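# Swing backboard clips outward into frame groove

## Task

Rotate each metal clip on the backboard outward until its loose tip is seated in the groove cut into the inner wall of the frame, so the clip keeps the backboard in place.

## Robot and tools

Robot: two arms, left_arm and right_arm, each ending in a two-finger gripper with a wrist camera. Their bases sit on plates joined by a metal frame behind them. Calibrated bases in the scene frame: left_arm near (+0.025, +0.305, +0.280) m, right_arm near (-0.032, -0.281, +0.280) m. A plate and its half of the frame count as part of that arm for the too-close check.

Scene frame: origin at table-top height, halfway between the nominal bases; +x points out over the table, +z up, left_arm is on the +y side (arm names do not match image sides). Results report each gripper's end_effector_position (m) and end_effector_quat_wxyz in this frame; the point lies between the finger pads, about 1 cm behind the tips. Fingers point along the gripper's +z and open along its y. Reported poses can be off by a few cm, more at long reach, and friction or weight can leave a gripper a centimetre or more from a commanded free-air pose without any contact.

Row format (used by execute_actions and move): 14 numbers, each in [-1, 1], always covering both arms: dx, dy, dz, rx, ry, rz, opening for left_arm, then the same seven for right_arm. The first six per arm are an offset, not a pose: they are measured from that arm's Hand target as it stood when the action or move began, expressed in the Hand target's own axes. 1.0 equals 0.6 m for dx/dy/dz and 180 degrees for rx/ry/rz, which together form one rotation vector. Opening is absolute: +1 fully open (0.094 m), -1 closed. Six zeros for an arm re-requests its Hand target; sending the same nonzero offset again moves it further.

execute_actions(actions, cameras): actions holds one item or is empty. Empty list = look (returns state, with pictures). {"rows": [...], "steps": n}: up to 15 rows, n from 4 to 15 control steps of 1/30 s (default 15); one row per step, last row repeated; every row counts from the start pose, not from the previous row. {"steps": n} alone = wait up to 300 steps, counted from the previous result, so thinking time eats into it. A refused call sends nothing. Results are taken 4 steps before an action ends; those remaining steps run afterwards.

move(target, speed, blend, blocking, cameras): drives each gripper in a straight line toward the offset given by one row, or through up to 15 rows, all counted from the same starting Hand targets. speed is the path top speed in m/s (0.002 to 0.5, default 0.25; rotation capped at twice that in rad/s), one value or one per target. blend (m) rounds corners at intermediate targets; 0 stops at each. Paths last at least 0.5 s and are cut off at 10 s. Openings of the first target are sent at the start; later targets' openings are applied after everything comes to rest there. blocking=false returns about 0.5 s after starting. The result adds a move: line giving the ending (done, off_target, moving, held, fault) and which limits acted (paced = pose clipped, held = steps withheld). done means within 10 mm and 2 degrees at rest; neither done nor off_target says whether something is touched. Moves do not avoid obstacles or the other arm; grippers lag and overshoot more at speed, especially with a nearly straight arm.

The goal must hold without the robot.

Control details: each step the commanded pose is clipped to within 100 mm and 20 degrees of the measured pose; an arm continues at most that far after its last step, so command remaining distance from the shown Hand target. To stop pushing against something, command the target back past the gripper. Very small moves may not start.

Result fields: Joint positions (last value per arm is the opening in m), Joint velocities ("within noise" means at rest), joint torques (include gravity, offset and noisy; joints 1 to 3 wrap sign beyond ±28 N m), grip_measured (opening on the command scale; reads a little wide when empty, up to about 0.064 narrower than a firmly squeezed part), grip_effort_nm (motor effort, negative closing; not a pad force). MOTOR HOT appears at 75 °C; at 90 °C the arm folds up and idles for the rest of the scene; at 100 °C it collapses.

Cameras: cam_high (fixed, overview), cam_left_wrist, cam_right_wrist, each 672x504; calibration is approximate and wrist images can lag during motion.

Avoid: dropping or knocking anything off the table, releasing moving parts, fast impacts and hard presses, arms pressing on each other (can fail the scene), paths passing near an arm's own base (can flip its shoulder posture), long stretched or blocked pushes that heat motors, and fault stops. Close slowly on fragile items. Occasional external tugs or pushes may occur. Faster, smooth, low-effort completion is better.

Each tool is called after "Emit:" as a command line: name --argument value for each argument, lists and objects as JSON in quotes; but a table of rows of numbers goes row by row, as --pt "numbers of a row", without its own name.

## Session

Emit:
execute_actions --actions '[]'

Scene clock: 0.00 s of 6600.00 s.
left_arm: end_effector_position=(+0.1455, +0.0137, +0.3858) grip_measured=+1.000 grip_effort_nm=n/a end_effector_quat_wxyz=(+0.158, +0.448, +0.879, +0.041) | right_arm: end_effector_position=(+0.0007, -0.5750, +0.1914) grip_measured=+1.000 grip_effort_nm=n/a end_effector_quat_wxyz=(-0.028, +0.985, -0.127, -0.109)
Joint positions: left_arm=[-1.336 1.609 1.209 -1.037 -0.307 -0.391 0.094] | right_arm=[-1.3 2.105 1.031 -0.614 0.18 2.057 0.094]
Joint velocities: within noise
Joint torques (N m): no reading
Motor temperatures (°C): left_arm=[27 36 34 42 26 31 26] | right_arm=[24 33 37 40 24 26 26]
Heat: left arm: 42 °C; right arm: 40 °C.
Hand target: left_arm +0.1470, +0.0119, +0.3903; +0.164, +0.446, +0.879, +0.037 | right_arm -0.0012, -0.5733, +0.1915; -0.031, +0.985, -0.127, -0.115

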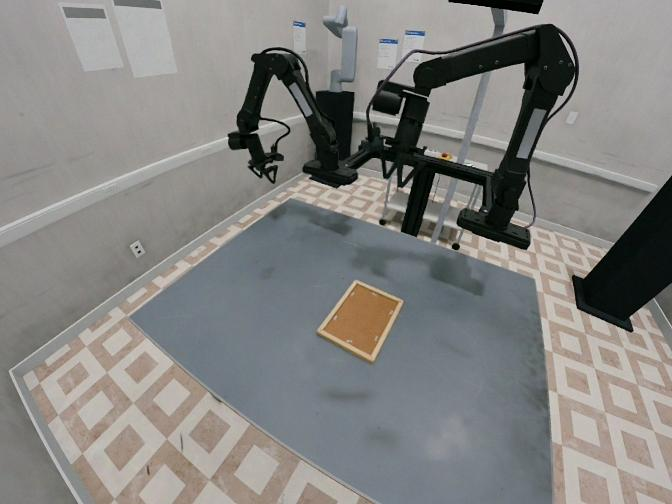

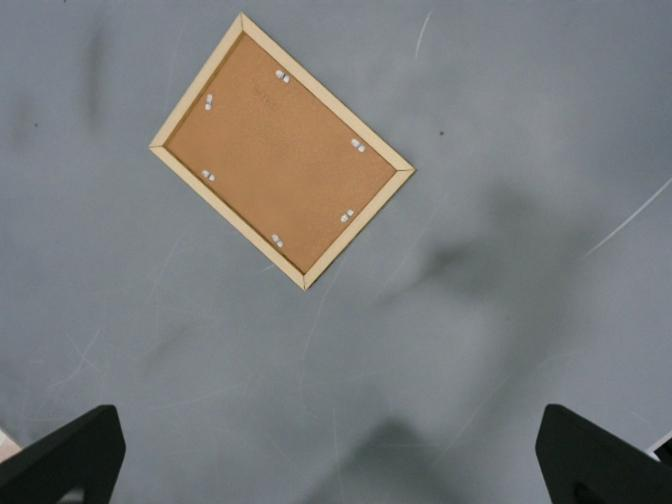

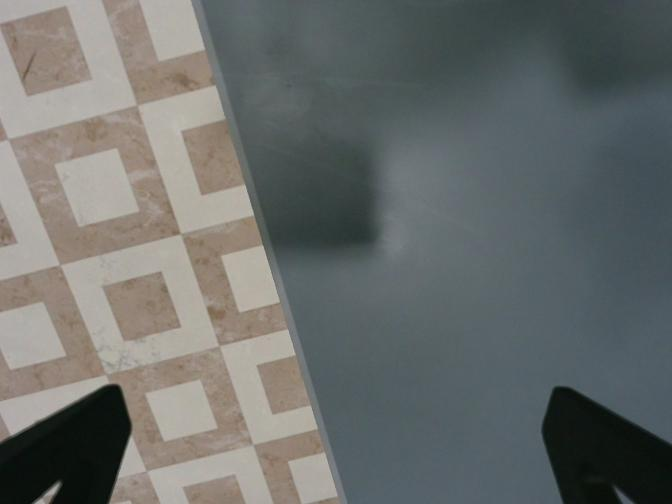

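Emit:
zoom_image --camera "cam_left_wrist" --region '[140, 0, 430, 300]'

Emit:
zoom_image --camera "cam_left_wrist" --region '[150, 50, 250, 125]'

Emit:
zoom_image --camera "cam_left_wrist" --region '[310, 140, 420, 240]'

Emit:
zoom_image --camera "cam_high" --region '[310, 270, 410, 370]'

Scaled by 1.680 from the camera's 672x504 image, which has a finer 960x720 frame.

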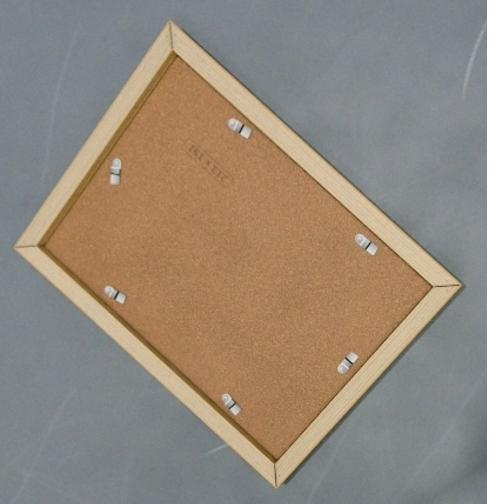

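Scaled by 5.040 from the camera's 672x504 image, which has a finer 960x720 frame.

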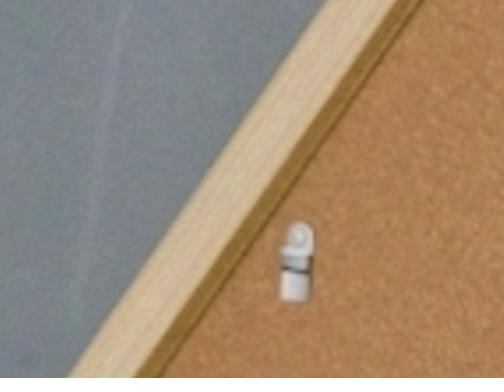

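Scaled by 4.582 from the camera's 672x504 image, which has a finer 960x720 frame.

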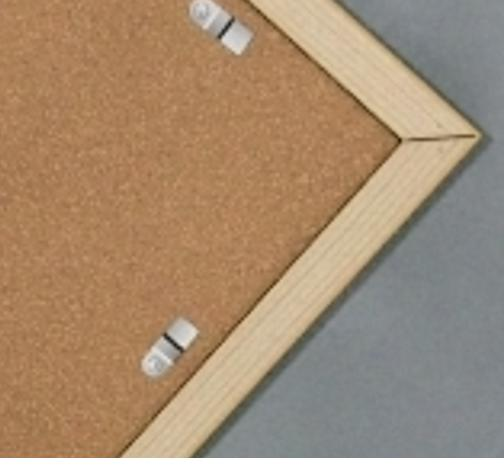

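Scaled by 5.040 from the camera's 672x504 image, which has a finer 960x720 frame.

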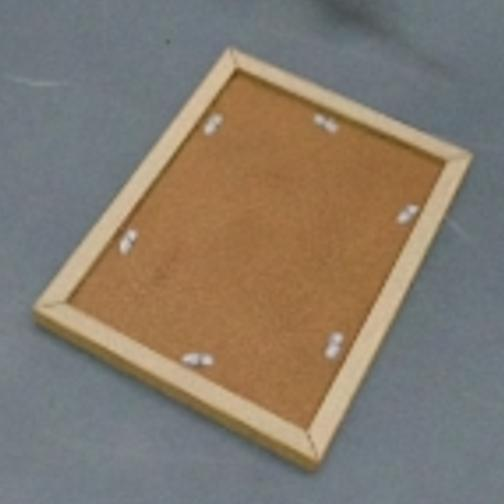

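Emit:
move --target '[-0.1113, 0.1694, 0.4037, 0.0614, 0.0886, -0.054, -0.574, 0, 0, 0, 0, 0, 0, 1]' --speed 0.15 --cameras '["cam_left_wrist"]'

Scene clock: 5.17 s of 6600.00 s.
left_arm: end_effector_position=(+0.3392, +0.0040, +0.2004) grip_measured=-0.571 grip_effort_nm=-0.110 end_effector_quat_wxyz=(+0.004, +0.369, +0.929, +0.003) | right_arm: end_effector_position=(+0.0007, -0.5750, +0.1914) grip_measured=+1.000 grip_effort_nm=-0.032 end_effector_quat_wxyz=(-0.028, +0.985, -0.127, -0.109)
Joint positions: left_arm=[-0.751 2.408 1.644 -0.803 -0.022 -0.015 0.02] | right_arm=[-1.3 2.105 1.031 -0.614 0.18 2.057 0.094]
Joint velocities: within noise
Joint torques (N m): left_arm=[-0.35 -11.34 6.8 0.1 0.08 0.01] | right_arm=[0.05 -9.11 4.26 -0.21 0.17 -0.01]
Motor temperatures (°C): left_arm=[27 36 34 41 26 31 26] | right_arm=[24 35 37 40 24 26 26]
Heat: left arm: 41 °C; right arm: 40 °C.
Hand target: left_arm +0.3400, +0.0002, +0.2004; +0.000, +0.374, +0.927, +0.000 | right_arm -0.0012, -0.5733, +0.1915; -0.031, +0.985, -0.127, -0.115
Off the commanded pose: left_arm 0.004 m, 1 deg | right_arm 0.003 m, 1 deg.
Kept back: nothing.
move: done
camera_calibration:
cam_left_wrist: T_world_to_cam=[[-0.684337, -0.729165, -0.00107805, 0.236159], [-0.665966, 0.624421, 0.408152, 0.184229], [-0.296937, 0.280032, -0.912913, 0.36612], [0, 0, 0, 1]] pos_world=[0.393017, -0.0453632, 0.259297]
Images, in order (width x height): cam_left_wrist 672x504.

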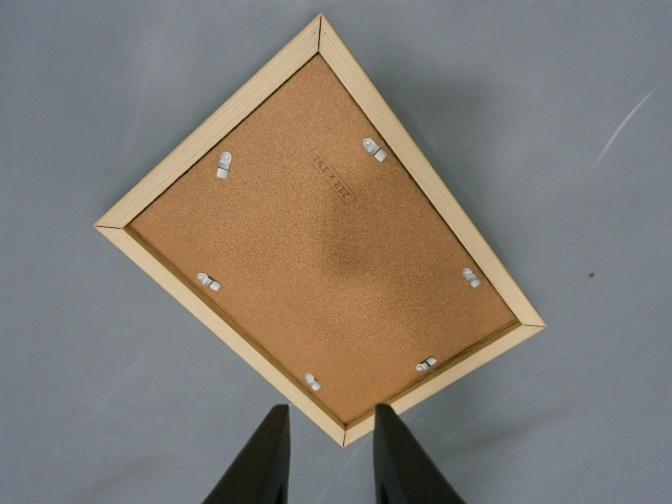

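Emit:
zoom_image --camera "cam_left_wrist" --region '[280, 340, 460, 450]'

Emit:
zoom_image --camera "cam_left_wrist" --region '[180, 130, 260, 310]'

Emit:
zoom_image --camera "cam_left_wrist" --region '[340, 120, 500, 300]'

Scaled by 2.800 from the camera's 672x504 image, which has a finer 960x720 frame.

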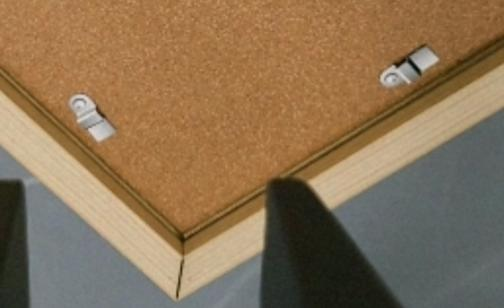

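Scaled by 2.800 from the camera's 672x504 image, which has a finer 960x720 frame.

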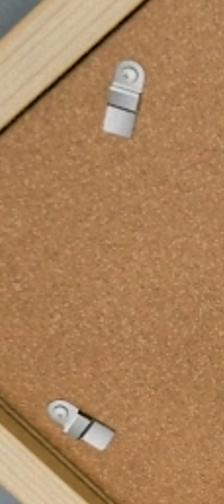

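Scaled by 2.800 from the camera's 672x504 image, which has a finer 960x720 frame.

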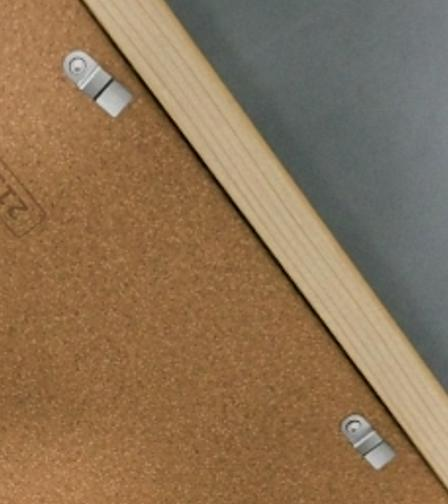

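Emit:
move --target '[0.1273, -0.1513, 0.25, 0, 0, -0.2239, -1, 0, 0, 0, 0, 0, 0, 1]' --speed 0.15 --cameras '["cam_left_wrist"]'

Scene clock: 16.57 s of 6600.00 s.
left_arm: end_effector_position=(+0.2267, -0.0167, +0.0570) grip_measured=-0.986 grip_effort_nm=-0.706 end_effector_quat_wxyz=(+0.004, +0.034, +0.999, -0.005) | right_arm: end_effector_position=(+0.0007, -0.5750, +0.1914) grip_measured=+1.000 grip_effort_nm=-0.037 end_effector_quat_wxyz=(-0.028, +0.985, -0.127, -0.109)
Joint positions: left_arm=[-0.991 2.648 1.354 -0.269 -0.014 -0.942 0.001] | right_arm=[-1.3 2.105 1.031 -0.614 0.18 2.057 0.094]
Joint velocities: within noise
Joint torques (N m): left_arm=[-0.47 -10.41 2.24 0.32 -0.11 -0.11] | right_arm=[-0.18 -9.05 4.37 -0.21 0.18 0.01]
Motor temperatures (°C): left_arm=[27 40 35 41 25 30 26] | right_arm=[24 38 37 39 24 26 26]
Heat: left arm: 41 °C; right arm: 39 °C.
Hand target: left_arm +0.2221, -0.0123, +0.0505; +0.000, +0.032, +1.000, +0.000 | right_arm -0.0012, -0.5733, +0.1915; -0.031, +0.985, -0.127, -0.115
Off the commanded pose: left_arm 0.009 m, 1 deg | right_arm 0.003 m, 1 deg.
Kept back: nothing.
move: done
camera_calibration:
cam_left_wrist: T_world_to_cam=[[-0.0658486, -0.997699, 0.0161238, -0.00178664], [-0.911776, 0.0667266, 0.405231, 0.227325], [-0.405374, 0.0119826, -0.914072, 0.227806], [0, 0, 0, 1]] pos_world=[0.299499, -0.0196809, 0.116141]
Images, in order (width x height): cam_left_wrist 672x504.

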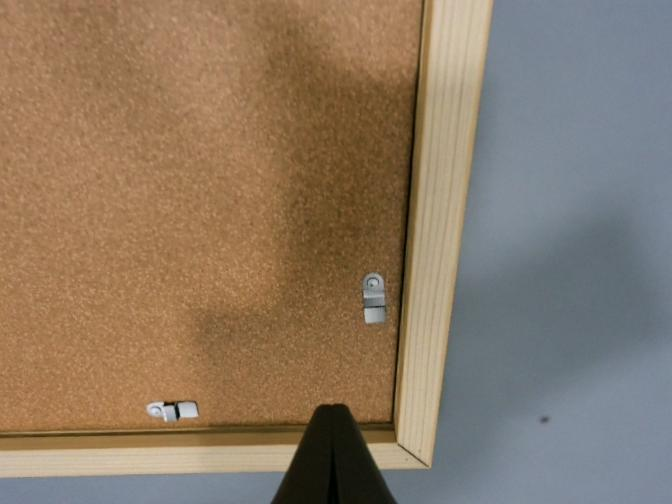

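Emit:
zoom_image --camera "cam_left_wrist" --region '[270, 250, 470, 480]'

Emit:
zoom_image --camera "cam_left_wrist" --region '[340, 250, 440, 340]'

Emit:
zoom_image --camera "cam_left_wrist" --region '[120, 380, 220, 480]'

Scaled by 2.191 from the camera's 672x504 image, which has a finer 960x720 frame.

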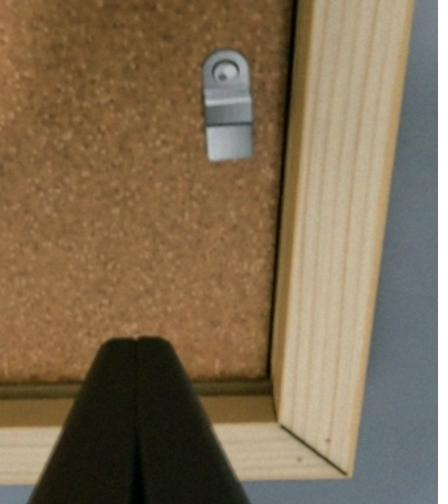

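Scaled by 5.040 from the camera's 672x504 image, which has a finer 960x720 frame.

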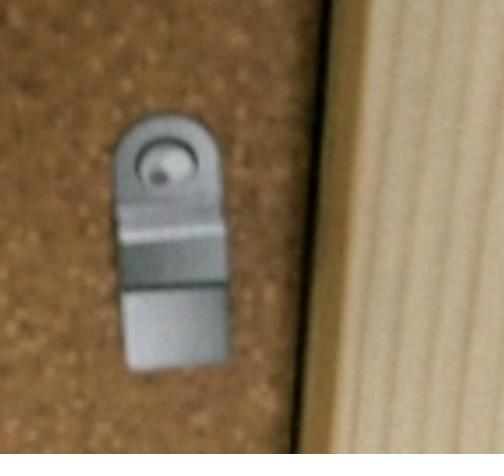

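Scaled by 5.040 from the camera's 672x504 image, which has a finer 960x720 frame.

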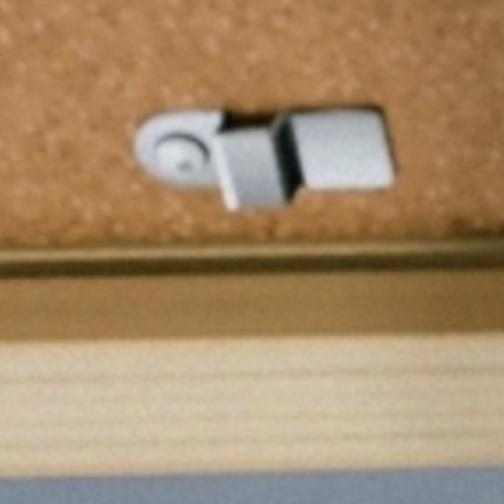

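Emit:
execute_actions --actions '[]' --cameras '["cam_high", "cam_left_wrist"]'

Emit:
zoom_image --camera "cam_high" --region '[320, 240, 420, 320]'

Emit:
zoom_image --camera "cam_left_wrist" --region '[270, 380, 400, 504]'

Scene clock: 18.03 s of 6600.00 s.
left_arm: end_effector_position=(+0.2269, -0.0172, +0.0570) grip_measured=-0.986 grip_effort_nm=-0.706 end_effector_quat_wxyz=(+0.004, +0.033, +0.999, -0.005) | right_arm: end_effector_position=(+0.0007, -0.5750, +0.1914) grip_measured=+1.000 grip_effort_nm=-0.037 end_effector_quat_wxyz=(-0.028, +0.985, -0.127, -0.109)
Joint positions: left_arm=[-0.991 2.648 1.354 -0.267 -0.014 -0.944 0.001] | right_arm=[-1.3 2.105 1.031 -0.614 0.18 2.057 0.094]
Joint velocities: within noise
Joint torques (N m): left_arm=[-0.46 -10.43 2.22 0.32 0 -0.11] | right_arm=[-0.2 -8.96 4.49 -0.15 0.15 0.01]
Motor temperatures (°C): left_arm=[27 40 35 41 25 30 26] | right_arm=[24 38 37 39 24 26 26]
Heat: left arm: 41 °C; right arm: 39 °C.
Hand target: left_arm +0.2221, -0.0123, +0.0505; +0.000, +0.032, +1.000, +0.000 | right_arm -0.0012, -0.5733, +0.1915; -0.031, +0.985, -0.127, -0.115
Off the commanded pose: left_arm 0.010 m, 1 deg | right_arm 0.003 m, 1 deg.
Steps of this call (1-44: nothing new was sent). Readings (end_effector_position of left_arm | right_arm):
1: (+0.2267, -0.0168, +0.0570) | (+0.0007, -0.5750, +0.1914)
2: (+0.2268, -0.0169, +0.0570) | (+0.0007, -0.5750, +0.1914)
4: (+0.2268, -0.0170, +0.0570) | (+0.0007, -0.5750, +0.1914)
8: (+0.2269, -0.0171, +0.0570) | (+0.0007, -0.5750, +0.1914)
44: the state above
camera_calibration:
cam_left_wrist: T_world_to_cam=[[-0.0631752, -0.997842, 0.0179146, -0.00292194], [-0.912221, 0.0650166, 0.404506, 0.227642], [-0.404797, 0.00921258, -0.91436, 0.227733], [0, 0, 0, 1]] pos_world=[0.299661, -0.0198142, 0.1162]
Images, in order (width x height): cam_high 672x504, cam_left_wrist 672x504.

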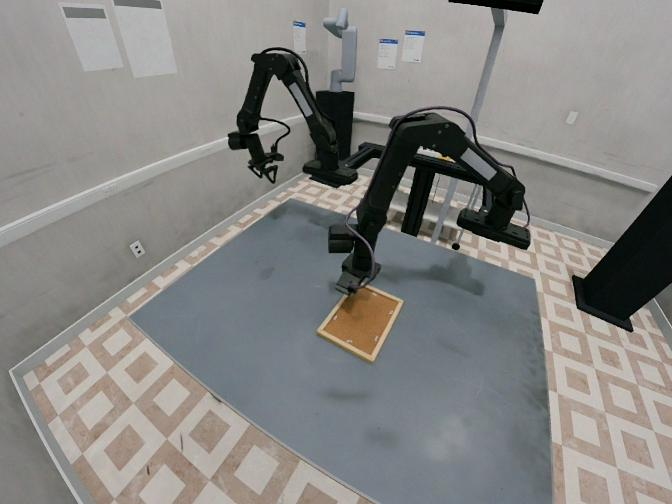

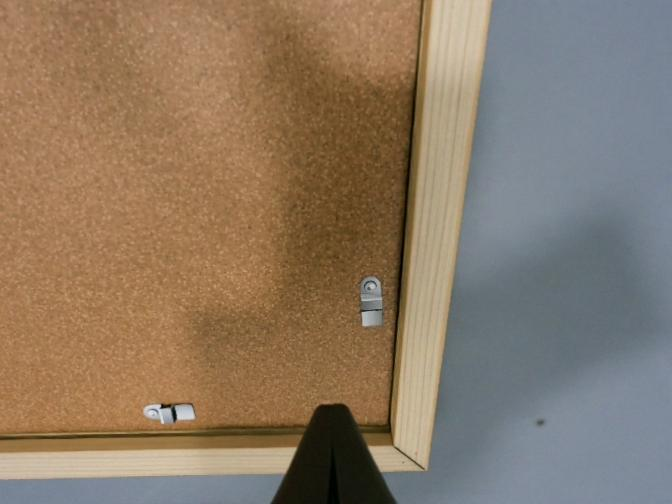

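Scaled by 5.040 from the camera's 672x504 image, which has a finer 960x720 frame.

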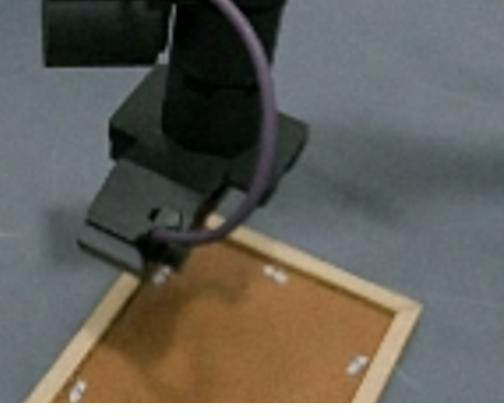

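Scaled by 3.877 from the camera's 672x504 image, which has a finer 960x720 frame.

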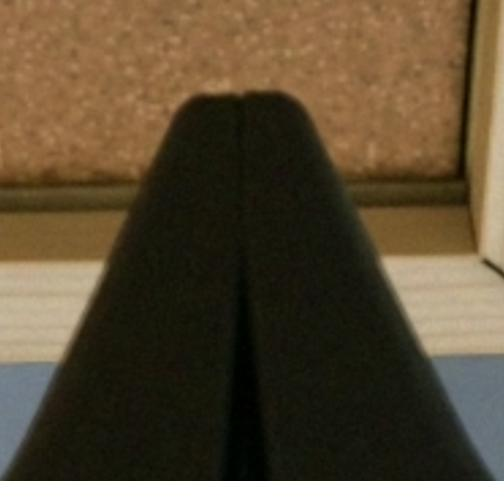

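Emit:
move --target '[0, 0, 0.0475, 0, 0, 0, -1, 0, 0, 0, 0, 0, 0, 1]' --speed 0.05 --cameras '["cam_left_wrist"]'

Emit:
zoom_image --camera "cam_left_wrist" --region '[270, 300, 470, 500]'

Scene clock: 19.87 s of 6600.00 s.
left_arm: end_effector_position=(+0.2210, -0.0085, +0.0265) grip_measured=-0.986 grip_effort_nm=-0.706 end_effector_quat_wxyz=(-0.002, +0.033, +0.999, +0.004) | right_arm: end_effector_position=(+0.0007, -0.5750, +0.1914) grip_measured=+1.000 grip_effort_nm=-0.032 end_effector_quat_wxyz=(-0.028, +0.985, -0.127, -0.109)
Joint positions: left_arm=[-0.991 2.741 1.378 -0.219 -0.014 -0.944 0.001] | right_arm=[-1.3 2.105 1.031 -0.614 0.18 2.057 0.094]
Joint velocities: within noise
Joint torques (N m): left_arm=[-0.38 -10.19 3.71 0.29 0 -0.09] | right_arm=[-0.14 -8.99 4.4 -0.21 0.22 0]
Motor temperatures (°C): left_arm=[27 40 35 41 25 30 26] | right_arm=[24 38 37 39 24 26 26]
Heat: left arm: 41 °C; right arm: 39 °C.
Hand target: left_arm +0.2221, -0.0123, +0.0219; +0.000, +0.032, +1.000, +0.000 | right_arm -0.0012, -0.5733, +0.1915; -0.031, +0.985, -0.127, -0.115
Off the commanded pose: left_arm 0.006 m, 1 deg | right_arm 0.003 m, 1 deg.
Kept back: nothing.
move: done
camera_calibration:
cam_left_wrist: T_world_to_cam=[[-0.0633695, -0.99799, -0.000357458, 0.0064103], [-0.907295, 0.0574614, 0.41655, 0.232584], [-0.415692, 0.0267208, -0.909113, 0.199737], [0, 0, 0, 1]] pos_world=[0.294458, -0.0123043, 0.0847028]
Images, in order (width x height): cam_left_wrist 672x504.

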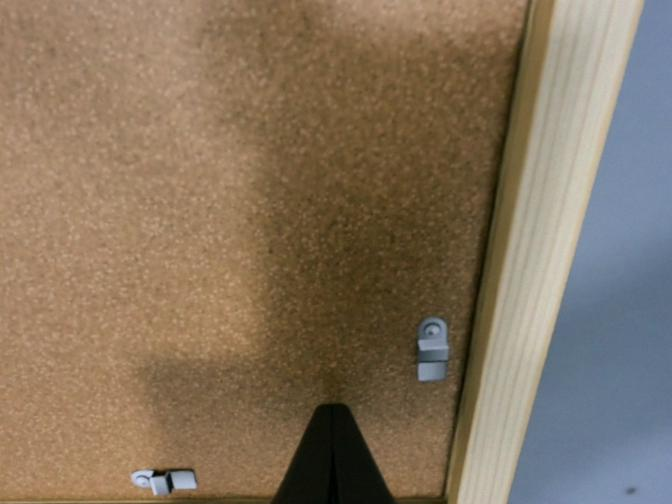

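Scaled by 2.520 from the camera's 672x504 image, which has a finer 960x720 frame.

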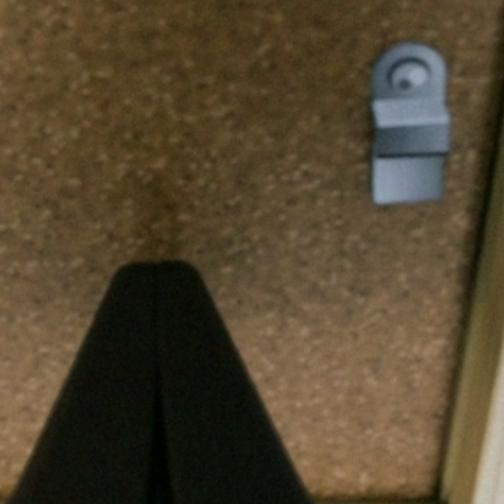

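Emit:
move --target '[0, 0, 0.0133, 0, 0, 0, -1, 0, 0, 0, 0, 0, 0, 1]' --speed 0.03 --cameras '["cam_left_wrist"]'

Emit:
zoom_image --camera "cam_left_wrist" --region '[270, 300, 470, 500]'

Scene clock: 20.90 s of 6600.00 s.
left_arm: end_effector_position=(+0.2224, -0.0108, +0.0228) grip_measured=-0.986 grip_effort_nm=-0.706 end_effector_quat_wxyz=(-0.001, +0.033, +0.999, +0.001) | right_arm: end_effector_position=(+0.0007, -0.5750, +0.1914) grip_measured=+1.000 grip_effort_nm=-0.037 end_effector_quat_wxyz=(-0.028, +0.985, -0.127, -0.109)
Joint positions: left_arm=[-0.991 2.756 1.391 -0.212 -0.014 -0.944 0.001] | right_arm=[-1.3 2.105 1.031 -0.614 0.18 2.057 0.094]
Joint velocities: within noise
Joint torques (N m): left_arm=[-0.36 -9.18 3.84 0.34 0 -0.09] | right_arm=[-0.05 -9.07 4.3 -0.18 0.18 -0.01]
Motor temperatures (°C): left_arm=[27 40 34 41 25 30 26] | right_arm=[24 39 37 38 24 26 26]
Heat: left arm: 41 °C; right arm: 39 °C.
Hand target: left_arm +0.2221, -0.0123, +0.0139; +0.000, +0.032, +1.000, +0.000 | right_arm -0.0012, -0.5733, +0.1915; -0.031, +0.985, -0.127, -0.115
Off the commanded pose: left_arm 0.009 m, 0 deg | right_arm 0.003 m, 1 deg.
Kept back: nothing.
move: done
camera_calibration:
cam_left_wrist: T_world_to_cam=[[-0.0632994, -0.997985, 0.00428797, 0.00411568], [-0.908561, 0.0594041, 0.413507, 0.235848], [-0.412928, 0.0222788, -0.910491, 0.1964], [0, 0, 0, 1]] pos_world=[0.295642, -0.0142785, 0.0812781]
Images, in order (width x height): cam_left_wrist 672x504.

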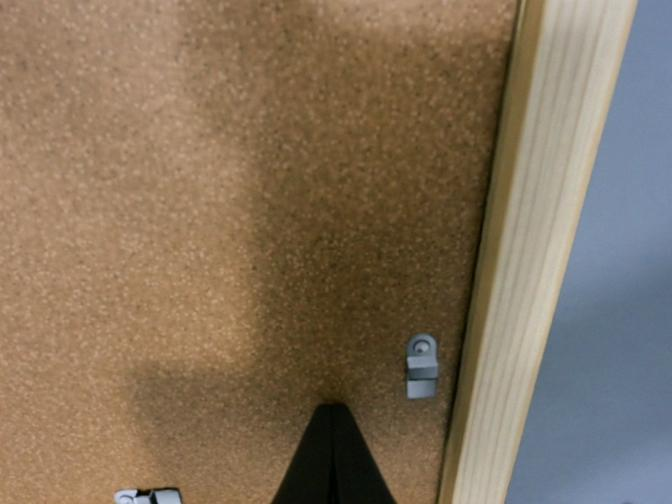

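Scaled by 2.520 from the camera's 672x504 image, which has a finer 960x720 frame.

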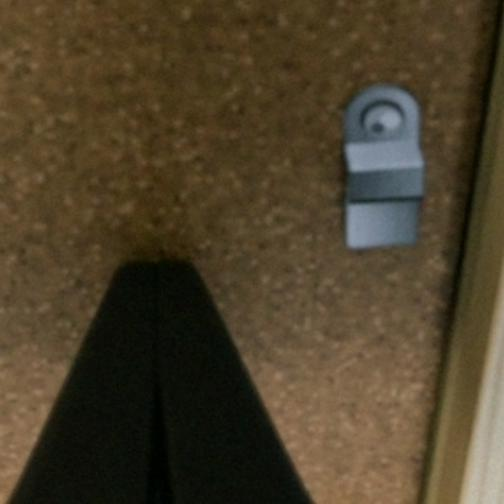

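Emit:
move --target '[0, 0, 0.0067, 0, 0, 0, -1, 0, 0, 0, 0, 0, 0, 1]' --speed 0.03 --cameras '["cam_left_wrist"]'

Emit:
zoom_image --camera "cam_left_wrist" --region '[270, 300, 470, 500]'

Scene clock: 21.83 s of 6600.00 s.
left_arm: end_effector_position=(+0.2226, -0.0112, +0.0226) grip_measured=-0.986 grip_effort_nm=-0.701 end_effector_quat_wxyz=(-0.002, +0.033, +0.999, +0.003) | right_arm: end_effector_position=(+0.0007, -0.5750, +0.1914) grip_measured=+1.000 grip_effort_nm=-0.037 end_effector_quat_wxyz=(-0.028, +0.985, -0.127, -0.109)
Joint positions: left_arm=[-0.991 2.759 1.397 -0.219 -0.014 -0.944 0.001] | right_arm=[-1.3 2.105 1.031 -0.614 0.18 2.057 0.094]
Joint velocities: within noise
Joint torques (N m): left_arm=[-0.34 -8.31 3.88 0.45 0 -0.09] | right_arm=[-0.05 -9.13 4.46 -0.18 0.16 0.01]
Motor temperatures (°C): left_arm=[27 40 34 41 25 30 26] | right_arm=[24 39 37 38 24 26 26]
Heat: left arm: 41 °C; right arm: 39 °C.
Hand target: left_arm +0.2221, -0.0123, +0.0099; +0.000, +0.032, +1.000, +0.000 | right_arm -0.0012, -0.5733, +0.1915; -0.031, +0.985, -0.127, -0.115
Off the commanded pose: left_arm 0.013 m, 0 deg | right_arm 0.003 m, 1 deg.
Kept back: nothing.
move: off_target (left_arm)
camera_calibration:
cam_left_wrist: T_world_to_cam=[[-0.0633303, -0.99799, 0.00212008, 0.00379013], [-0.907972, 0.0584994, 0.414928, 0.236016], [-0.414219, 0.0243526, -0.909852, 0.196598], [0, 0, 0, 1]] pos_world=[0.295971, -0.014812, 0.0809367]
Images, in order (width x height): cam_left_wrist 672x504.

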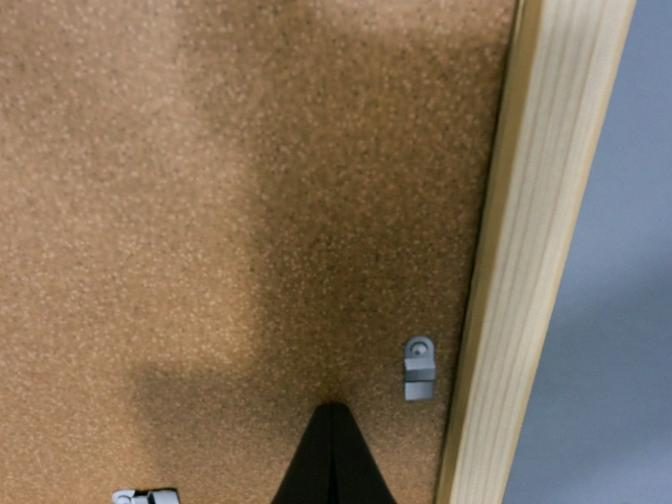

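Scaled by 2.520 from the camera's 672x504 image, which has a finer 960x720 frame.

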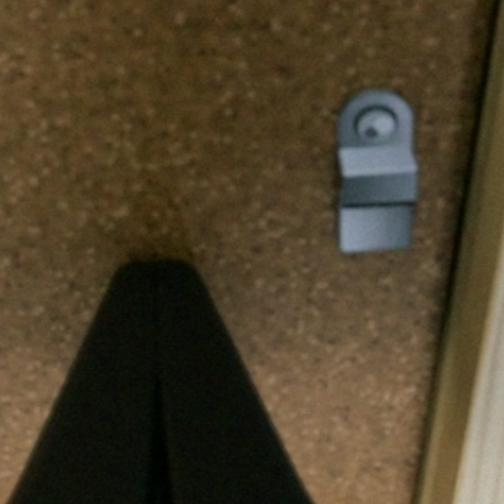

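Emit:
move --target '[-0.0107, -0.0150, -0.0150, 0, 0, 0, -1, 0, 0, 0, 0, 0, 0, 1]' --speed 0.03 --cameras '["cam_left_wrist"]'

Emit:
zoom_image --camera "cam_left_wrist" --region '[270, 300, 470, 500]'

Scene clock: 23.30 s of 6600.00 s.
left_arm: end_effector_position=(+0.2304, -0.0235, +0.0241) grip_measured=-0.986 grip_effort_nm=-0.706 end_effector_quat_wxyz=(+0.005, +0.033, +0.999, -0.007) | right_arm: end_effector_position=(+0.0007, -0.5750, +0.1914) grip_measured=+1.000 grip_effort_nm=-0.032 end_effector_quat_wxyz=(-0.028, +0.985, -0.127, -0.109)
Joint positions: left_arm=[-0.991 2.768 1.442 -0.23 -0.014 -0.944 0.001] | right_arm=[-1.3 2.105 1.031 -0.614 0.18 2.057 0.094]
Joint velocities: within noise
Joint torques (N m): left_arm=[-0.42 -10.37 4.04 0.09 0 -0.1] | right_arm=[-0.21 -9.05 4.26 -0.2 0.18 0]
Motor temperatures (°C): left_arm=[27 40 34 40 25 30 26] | right_arm=[24 39 37 38 24 26 26]
Heat: left arm: 40 °C; right arm: 39 °C.
Hand target: left_arm +0.2280, -0.0218, +0.0190; +0.000, +0.032, +1.000, +0.000 | right_arm -0.0012, -0.5733, +0.1915; -0.031, +0.985, -0.127, -0.115
Off the commanded pose: left_arm 0.006 m, 1 deg | right_arm 0.003 m, 1 deg.
Kept back: nothing.
move: done
camera_calibration:
cam_left_wrist: T_world_to_cam=[[-0.0631631, -0.997775, 0.021321, -0.0085298], [-0.913124, 0.0663996, 0.402238, 0.244829], [-0.402759, 0.00593785, -0.915287, 0.198556], [0, 0, 0, 1]] pos_world=[0.302991, -0.0259464, 0.0834384]
Images, in order (width x height): cam_left_wrist 672x504.

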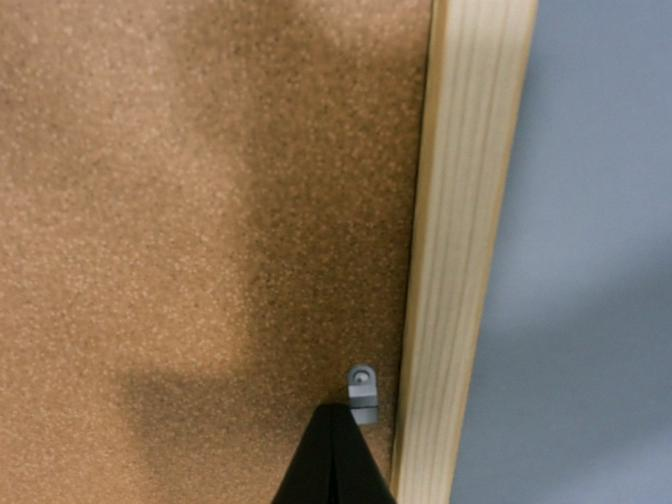

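Scaled by 2.520 from the camera's 672x504 image, which has a finer 960x720 frame.

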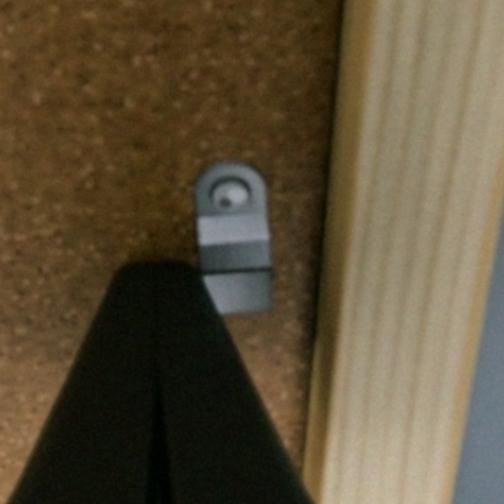

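Emit:
move --target '[0, -0.0167, 0, 0, 0, 0, -1, 0, 0, 0, 0, 0, 0, 1]' --speed 0.03 --cameras '["cam_left_wrist"]'

Emit:
zoom_image --camera "cam_left_wrist" --region '[270, 300, 470, 500]'

Scene clock: 24.43 s of 6600.00 s.
left_arm: end_effector_position=(+0.2301, -0.0275, +0.0236) grip_measured=-0.986 grip_effort_nm=-0.706 end_effector_quat_wxyz=(+0.002, +0.030, +1.000, +0.000) | right_arm: end_effector_position=(+0.0007, -0.5750, +0.1914) grip_measured=+1.000 grip_effort_nm=-0.037 end_effector_quat_wxyz=(-0.028, +0.985, -0.127, -0.109)
Joint positions: left_arm=[-0.998 2.784 1.484 -0.273 -0.016 -0.958 0.001] | right_arm=[-1.3 2.105 1.031 -0.614 0.18 2.057 0.094]
Joint velocities: within noise
Joint torques (N m): left_arm=[-1.01 -10.54 4.48 0.18 0.03 -0.1] | right_arm=[-0.08 -9.17 4.27 -0.15 0.19 0]
Motor temperatures (°C): left_arm=[27 40 34 40 25 30 26] | right_arm=[24 39 37 38 24 26 26]
Heat: left arm: 40 °C; right arm: 39 °C.
Hand target: left_arm +0.2273, -0.0317, +0.0190; +0.000, +0.032, +1.000, +0.000 | right_arm -0.0012, -0.5733, +0.1915; -0.031, +0.985, -0.127, -0.115
Off the commanded pose: left_arm 0.007 m, 0 deg | right_arm 0.003 m, 1 deg.
Kept back: nothing.
move: done
camera_calibration:
cam_left_wrist: T_world_to_cam=[[-0.0571777, -0.998345, 0.00624091, -0.013534], [-0.910797, 0.0547217, 0.409212, 0.244013], [-0.408876, 0.0177136, -0.912418, 0.199649], [0, 0, 0, 1]] pos_world=[0.303104, -0.0304009, 0.0823948]
Images, in order (width x height): cam_left_wrist 672x504.

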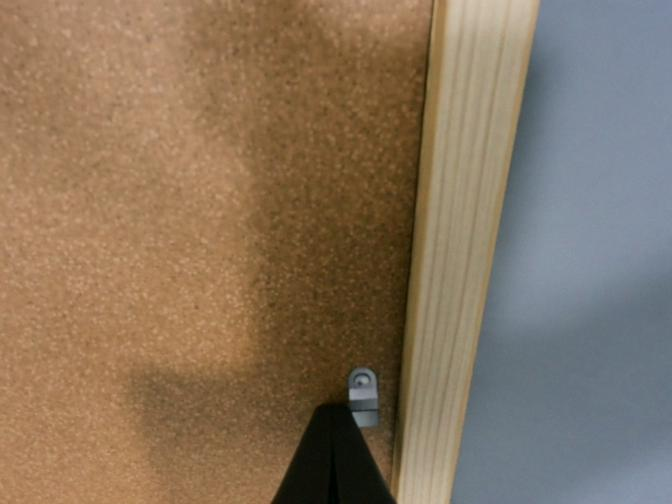

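Scaled by 2.520 from the camera's 672x504 image, which has a finer 960x720 frame.

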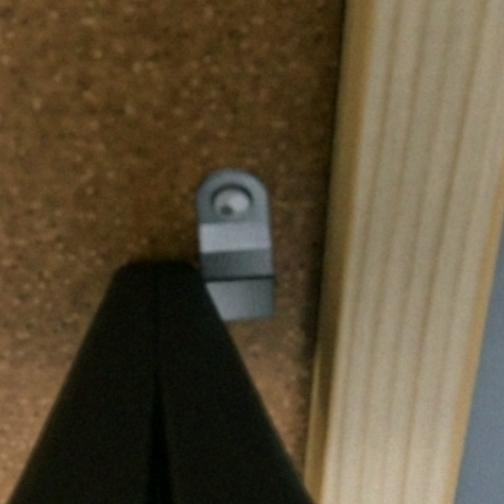

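Emit:
execute_actions --actions '[]' --cameras '["cam_high"]'

Emit:
zoom_image --camera "cam_high" --region '[310, 270, 410, 370]'

Scene clock: 24.70 s of 6600.00 s.
left_arm: end_effector_position=(+0.2301, -0.0275, +0.0236) grip_measured=-0.986 grip_effort_nm=-0.701 end_effector_quat_wxyz=(+0.002, +0.030, +1.000, +0.000) | right_arm: end_effector_position=(+0.0007, -0.5750, +0.1914) grip_measured=+1.000 grip_effort_nm=-0.027 end_effector_quat_wxyz=(-0.028, +0.985, -0.127, -0.109)
Joint positions: left_arm=[-0.998 2.784 1.484 -0.273 -0.016 -0.958 0.001] | right_arm=[-1.3 2.105 1.031 -0.614 0.18 2.057 0.094]
Joint velocities: within noise
Joint torques (N m): left_arm=[-1.02 -10.52 4.44 0.19 0.02 -0.11] | right_arm=[-0.12 -9.03 4.27 -0.21 0.21 -0.03]
Motor temperatures (°C): left_arm=[27 40 34 40 25 30 26] | right_arm=[24 39 37 38 24 26 26]
Heat: left arm: 40 °C; right arm: 39 °C.
Hand target: left_arm +0.2273, -0.0317, +0.0190; +0.000, +0.032, +0.999, +0.000 | right_arm -0.0012, -0.5733, +0.1915; -0.031, +0.985, -0.127, -0.115
Off the commanded pose: left_arm 0.007 m, 0 deg | right_arm 0.003 m, 1 deg.
Steps of this call (1-8: nothing new was sent). Readings (end_effector_position of left_arm | right_arm):
1: (+0.2301, -0.0275, +0.0236) | (+0.0007, -0.5750, +0.1914)
2: (+0.2301, -0.0275, +0.0236) | (+0.0007, -0.5750, +0.1914)
4: (+0.2301, -0.0275, +0.0236) | (+0.0007, -0.5750, +0.1914)
8: the state above
Images, in order (width x height): cam_high 672x504.

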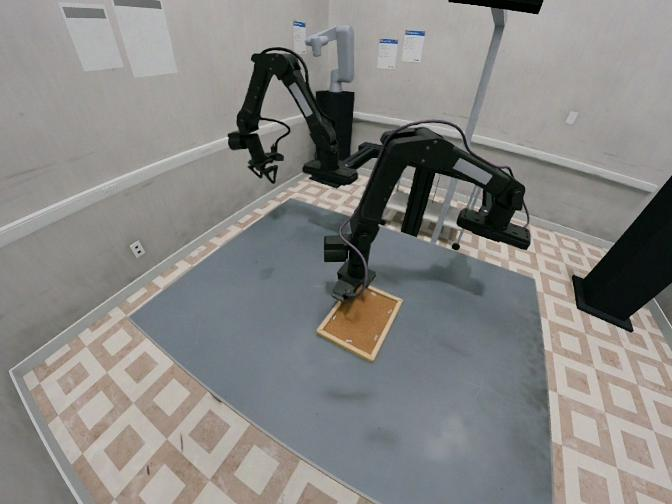

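Scaled by 5.040 from the camera's 672x504 image, which has a finer 960x720 frame.

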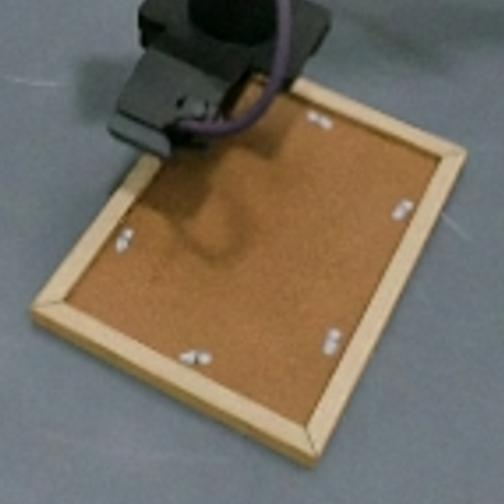

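Emit:
move --pt "0 0 -0.05 0 0 0 -1 0 0 0 0 0 0 1" --pt "0.1 0.2 -0.2 0 0 0 -1 0.2095 -0.5042 0.0372 -0.0669 0.0512 -0.4957 0" --pt "0.1 0.2 -0.2 0 0 0 -1 0.4262 -0.989 0.0522 0.1096 0.0255 0.9344 0" --speed '[0.1, 0.3, 0.3]'

Scene clock: 34.30 s of 6600.00 s.
left_arm: end_effector_position=(+0.1720, +0.0940, +0.1346) grip_measured=-0.986 grip_effort_nm=-0.706 end_effector_quat_wxyz=(-0.005, +0.031, +0.999, +0.009) | right_arm: end_effector_position=(+0.3896, -0.0588, +0.1328) grip_measured=+0.002 grip_effort_nm=-0.129 end_effector_quat_wxyz=(+0.012, +0.041, +0.999, +0.009)
Joint positions: left_arm=[-0.947 2.17 0.742 -0.167 -0.016 -0.905 0.001] | right_arm=[0.536 2.676 1.875 -0.738 0.01 0.564 0.047]
Joint velocities: within noise
Joint torques (N m): left_arm=[0.31 -9.92 1.48 0.27 0.01 0.02] | right_arm=[0.36 -11.38 7.5 0.06 0.01 -0.09]
Motor temperatures (°C): left_arm=[27 40 34 40 25 30 26] | right_arm=[24 39 37 38 24 26 26]
Heat: left arm: 40 °C; right arm: 39 °C.
Hand target: left_arm +0.1750, +0.0919, +0.1389; +0.000, +0.032, +1.000, +0.000 | right_arm +0.3850, -0.0593, +0.1206; +0.001, +0.035, +0.999, +0.000
Off the commanded pose: left_arm 0.006 m, 1 deg | right_arm 0.013 m, 2 deg.
Kept back: nothing.
move: off_target (right_arm)
camera_calibration:
cam_left_wrist: T_world_to_cam=[[-0.059402, -0.998173, -0.0110267, 0.106402], [-0.905049, 0.0491933, 0.422453, 0.136812], [-0.421139, 0.0350743, -0.906318, 0.274708], [0, 0, 0, 1]] pos_world=[0.245832, 0.0898427, 0.192349]
cam_right_wrist: T_world_to_cam=[[-0.0765439, -0.996828, -0.0217871, -0.0248513], [-0.906274, 0.060447, 0.418346, 0.338062], [-0.415702, 0.0517669, -0.908027, 0.37108], [0, 0, 0, 1]] pos_world=[0.458734, -0.064417, 0.194983]

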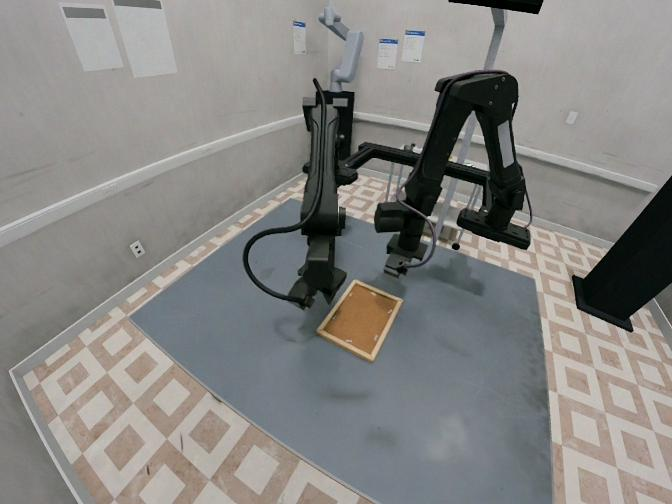

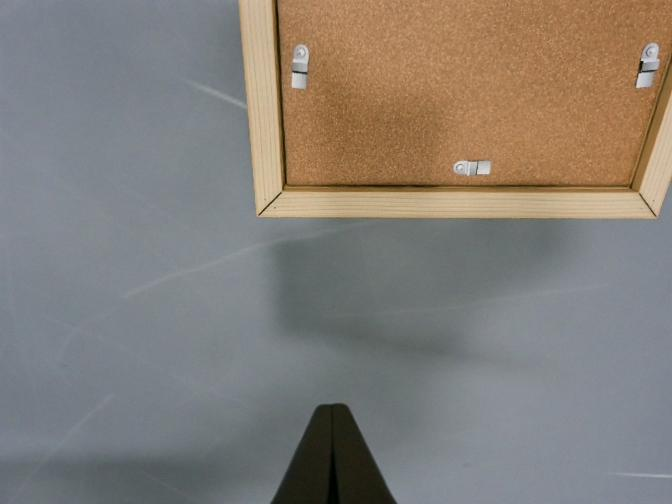

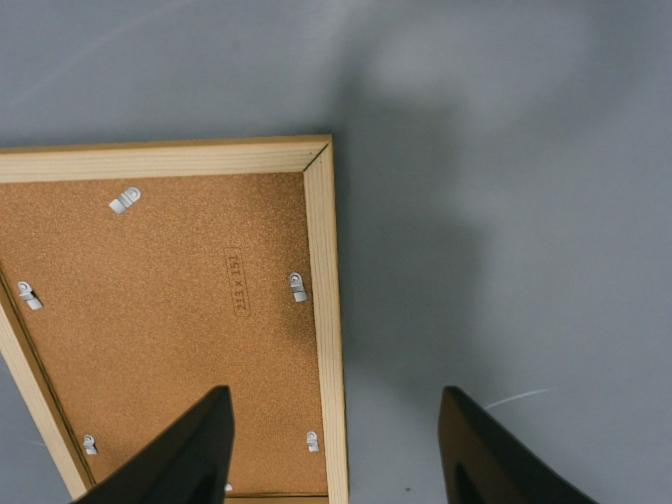

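Emit:
move --target '[0, 0, 0, 0, 0, 0, -1, -0.0043, 0.0108, 0.126, 0, 0, -0.011, -0.36]' --speed 0.1 --cameras '["cam_right_wrist", "cam_high"]'

Emit:
zoom_image --camera "cam_right_wrist" --region '[190, 200, 490, 500]'

Scene clock: 36.53 s of 6600.00 s.
left_arm: end_effector_position=(+0.1720, +0.0940, +0.1346) grip_measured=-0.986 grip_effort_nm=-0.701 end_effector_quat_wxyz=(-0.005, +0.031, +0.999, +0.009) | right_arm: end_effector_position=(+0.3909, -0.0547, +0.0566) grip_measured=-0.358 grip_effort_nm=-0.129 end_effector_quat_wxyz=(+0.003, +0.024, +1.000, +0.003)
Joint positions: left_arm=[-0.947 2.17 0.742 -0.167 -0.016 -0.905 0.001] | right_arm=[0.54 2.91 2.021 -0.67 0.01 0.535 0.03]
Joint velocities: within noise
Joint torques (N m): left_arm=[0.32 -9.92 1.52 0.27 0.02 0.02] | right_arm=[0.73 -12.11 7.05 0.21 0.04 -0.1]
Motor temperatures (°C): left_arm=[27 40 34 40 25 30 26] | right_arm=[24 39 37 38 24 26 26]
Heat: left arm: 40 °C; right arm: 39 °C.
Hand target: left_arm +0.1750, +0.0919, +0.1389; +0.000, +0.032, +1.000, +0.000 | right_arm +0.3881, -0.0530, +0.0451; +0.001, +0.017, +1.000, +0.000
Off the commanded pose: left_arm 0.006 m, 1 deg | right_arm 0.012 m, 1 deg.
Kept back: nothing.
move: off_target (right_arm)
camera_calibration:
cam_right_wrist: T_world_to_cam=[[-0.043439, -0.998998, -0.0107298, -0.0359678], [-0.900257, 0.0344841, 0.433991, 0.366237], [-0.433186, 0.0285117, -0.900853, 0.307419], [0, 0, 0, 1]] pos_world=[0.461315, -0.0573262, 0.11761]
Images, in order (width x height): cam_high 672x504, cam_right_wrist 672x504.

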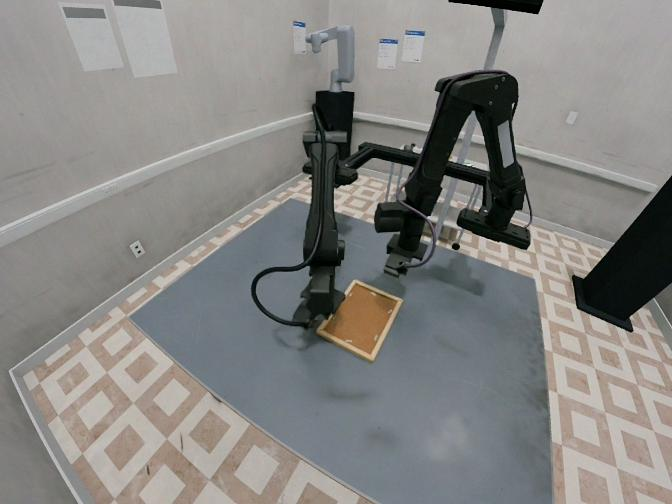

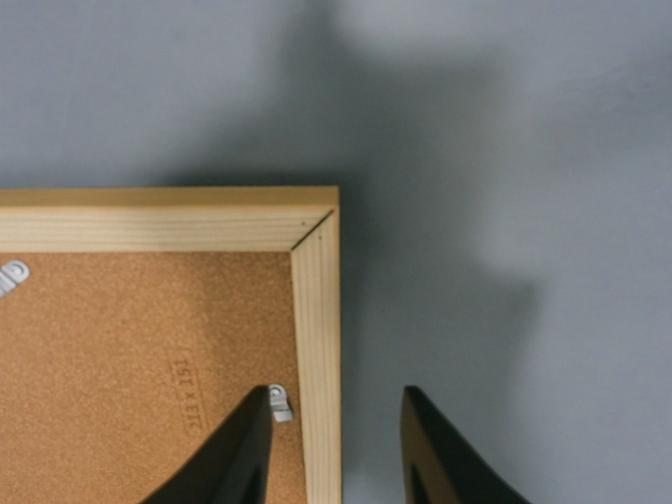

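Scaled by 1.680 from the camera's 672x504 image, which has a finer 960x720 frame.

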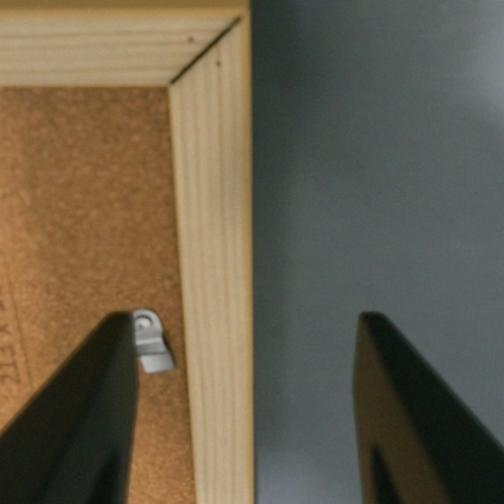

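Emit:
move --target '[0, 0, 0, 0, 0, 0, -1, 0, 0.0083, 0.0377, 0, 0, 0, -0.36]' --speed 0.06 --cameras '["cam_right_wrist"]'

Emit:
zoom_image --camera "cam_right_wrist" --region '[190, 200, 490, 500]'

Scene clock: 37.97 s of 6600.00 s.
left_arm: end_effector_position=(+0.1720, +0.0940, +0.1346) grip_measured=-0.986 grip_effort_nm=-0.706 end_effector_quat_wxyz=(-0.005, +0.031, +0.999, +0.009) | right_arm: end_effector_position=(+0.3929, -0.0485, +0.0349) grip_measured=-0.358 grip_effort_nm=-0.125 end_effector_quat_wxyz=(+0.005, +0.020, +1.000, +0.005)
Joint positions: left_arm=[-0.947 2.17 0.742 -0.167 -0.016 -0.905 0.001] | right_arm=[0.549 2.991 2.098 -0.662 0.01 0.535 0.03]
Joint velocities: within noise
Joint torques (N m): left_arm=[0.31 -9.91 1.5 0.27 0.01 0.01] | right_arm=[0.49 -12.38 6.99 0.12 0.06 -0.01]
Motor temperatures (°C): left_arm=[27 40 33 40 25 30 26] | right_arm=[24 39 37 37 24 26 26]
Heat: left arm: 40 °C; right arm: 39 °C.
Hand target: left_arm +0.1750, +0.0919, +0.1389; +0.000, +0.032, +1.000, +0.000 | right_arm +0.3883, -0.0479, +0.0224; +0.001, +0.017, +1.000, +0.000
Off the commanded pose: left_arm 0.006 m, 1 deg | right_arm 0.013 m, 1 deg.
Kept back: nothing.
move: off_target (right_arm)
camera_calibration:
cam_right_wrist: T_world_to_cam=[[-0.0346864, -0.999309, -0.013319, -0.0332878], [-0.902447, 0.0255926, 0.430039, 0.377815], [-0.429401, 0.0269362, -0.902712, 0.286999], [0, 0, 0, 1]] pos_world=[0.463041, -0.0506648, 0.0961593]
Images, in order (width x height): cam_right_wrist 672x504.

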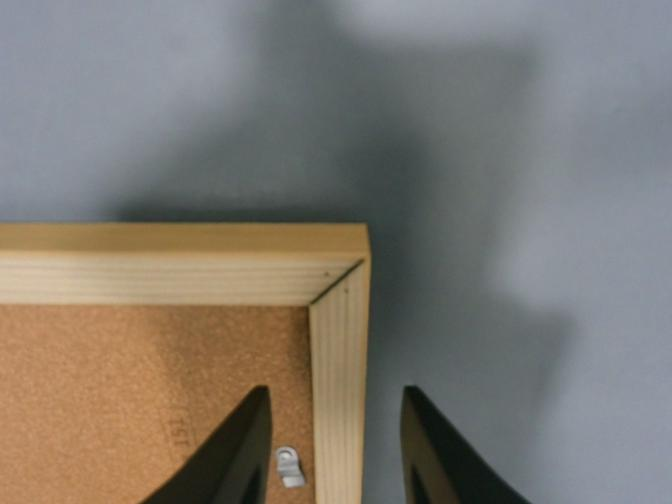

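Scaled by 1.680 from the camera's 672x504 image, which has a finer 960x720 frame.

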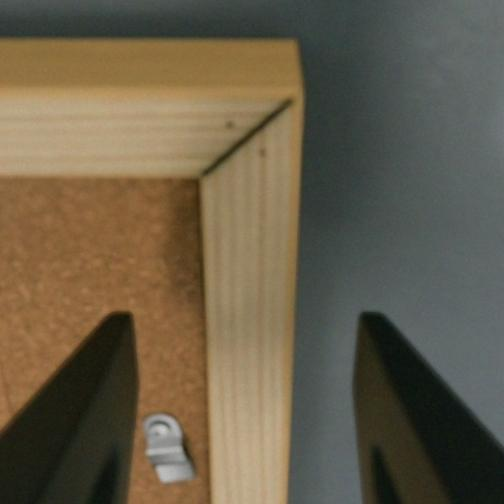

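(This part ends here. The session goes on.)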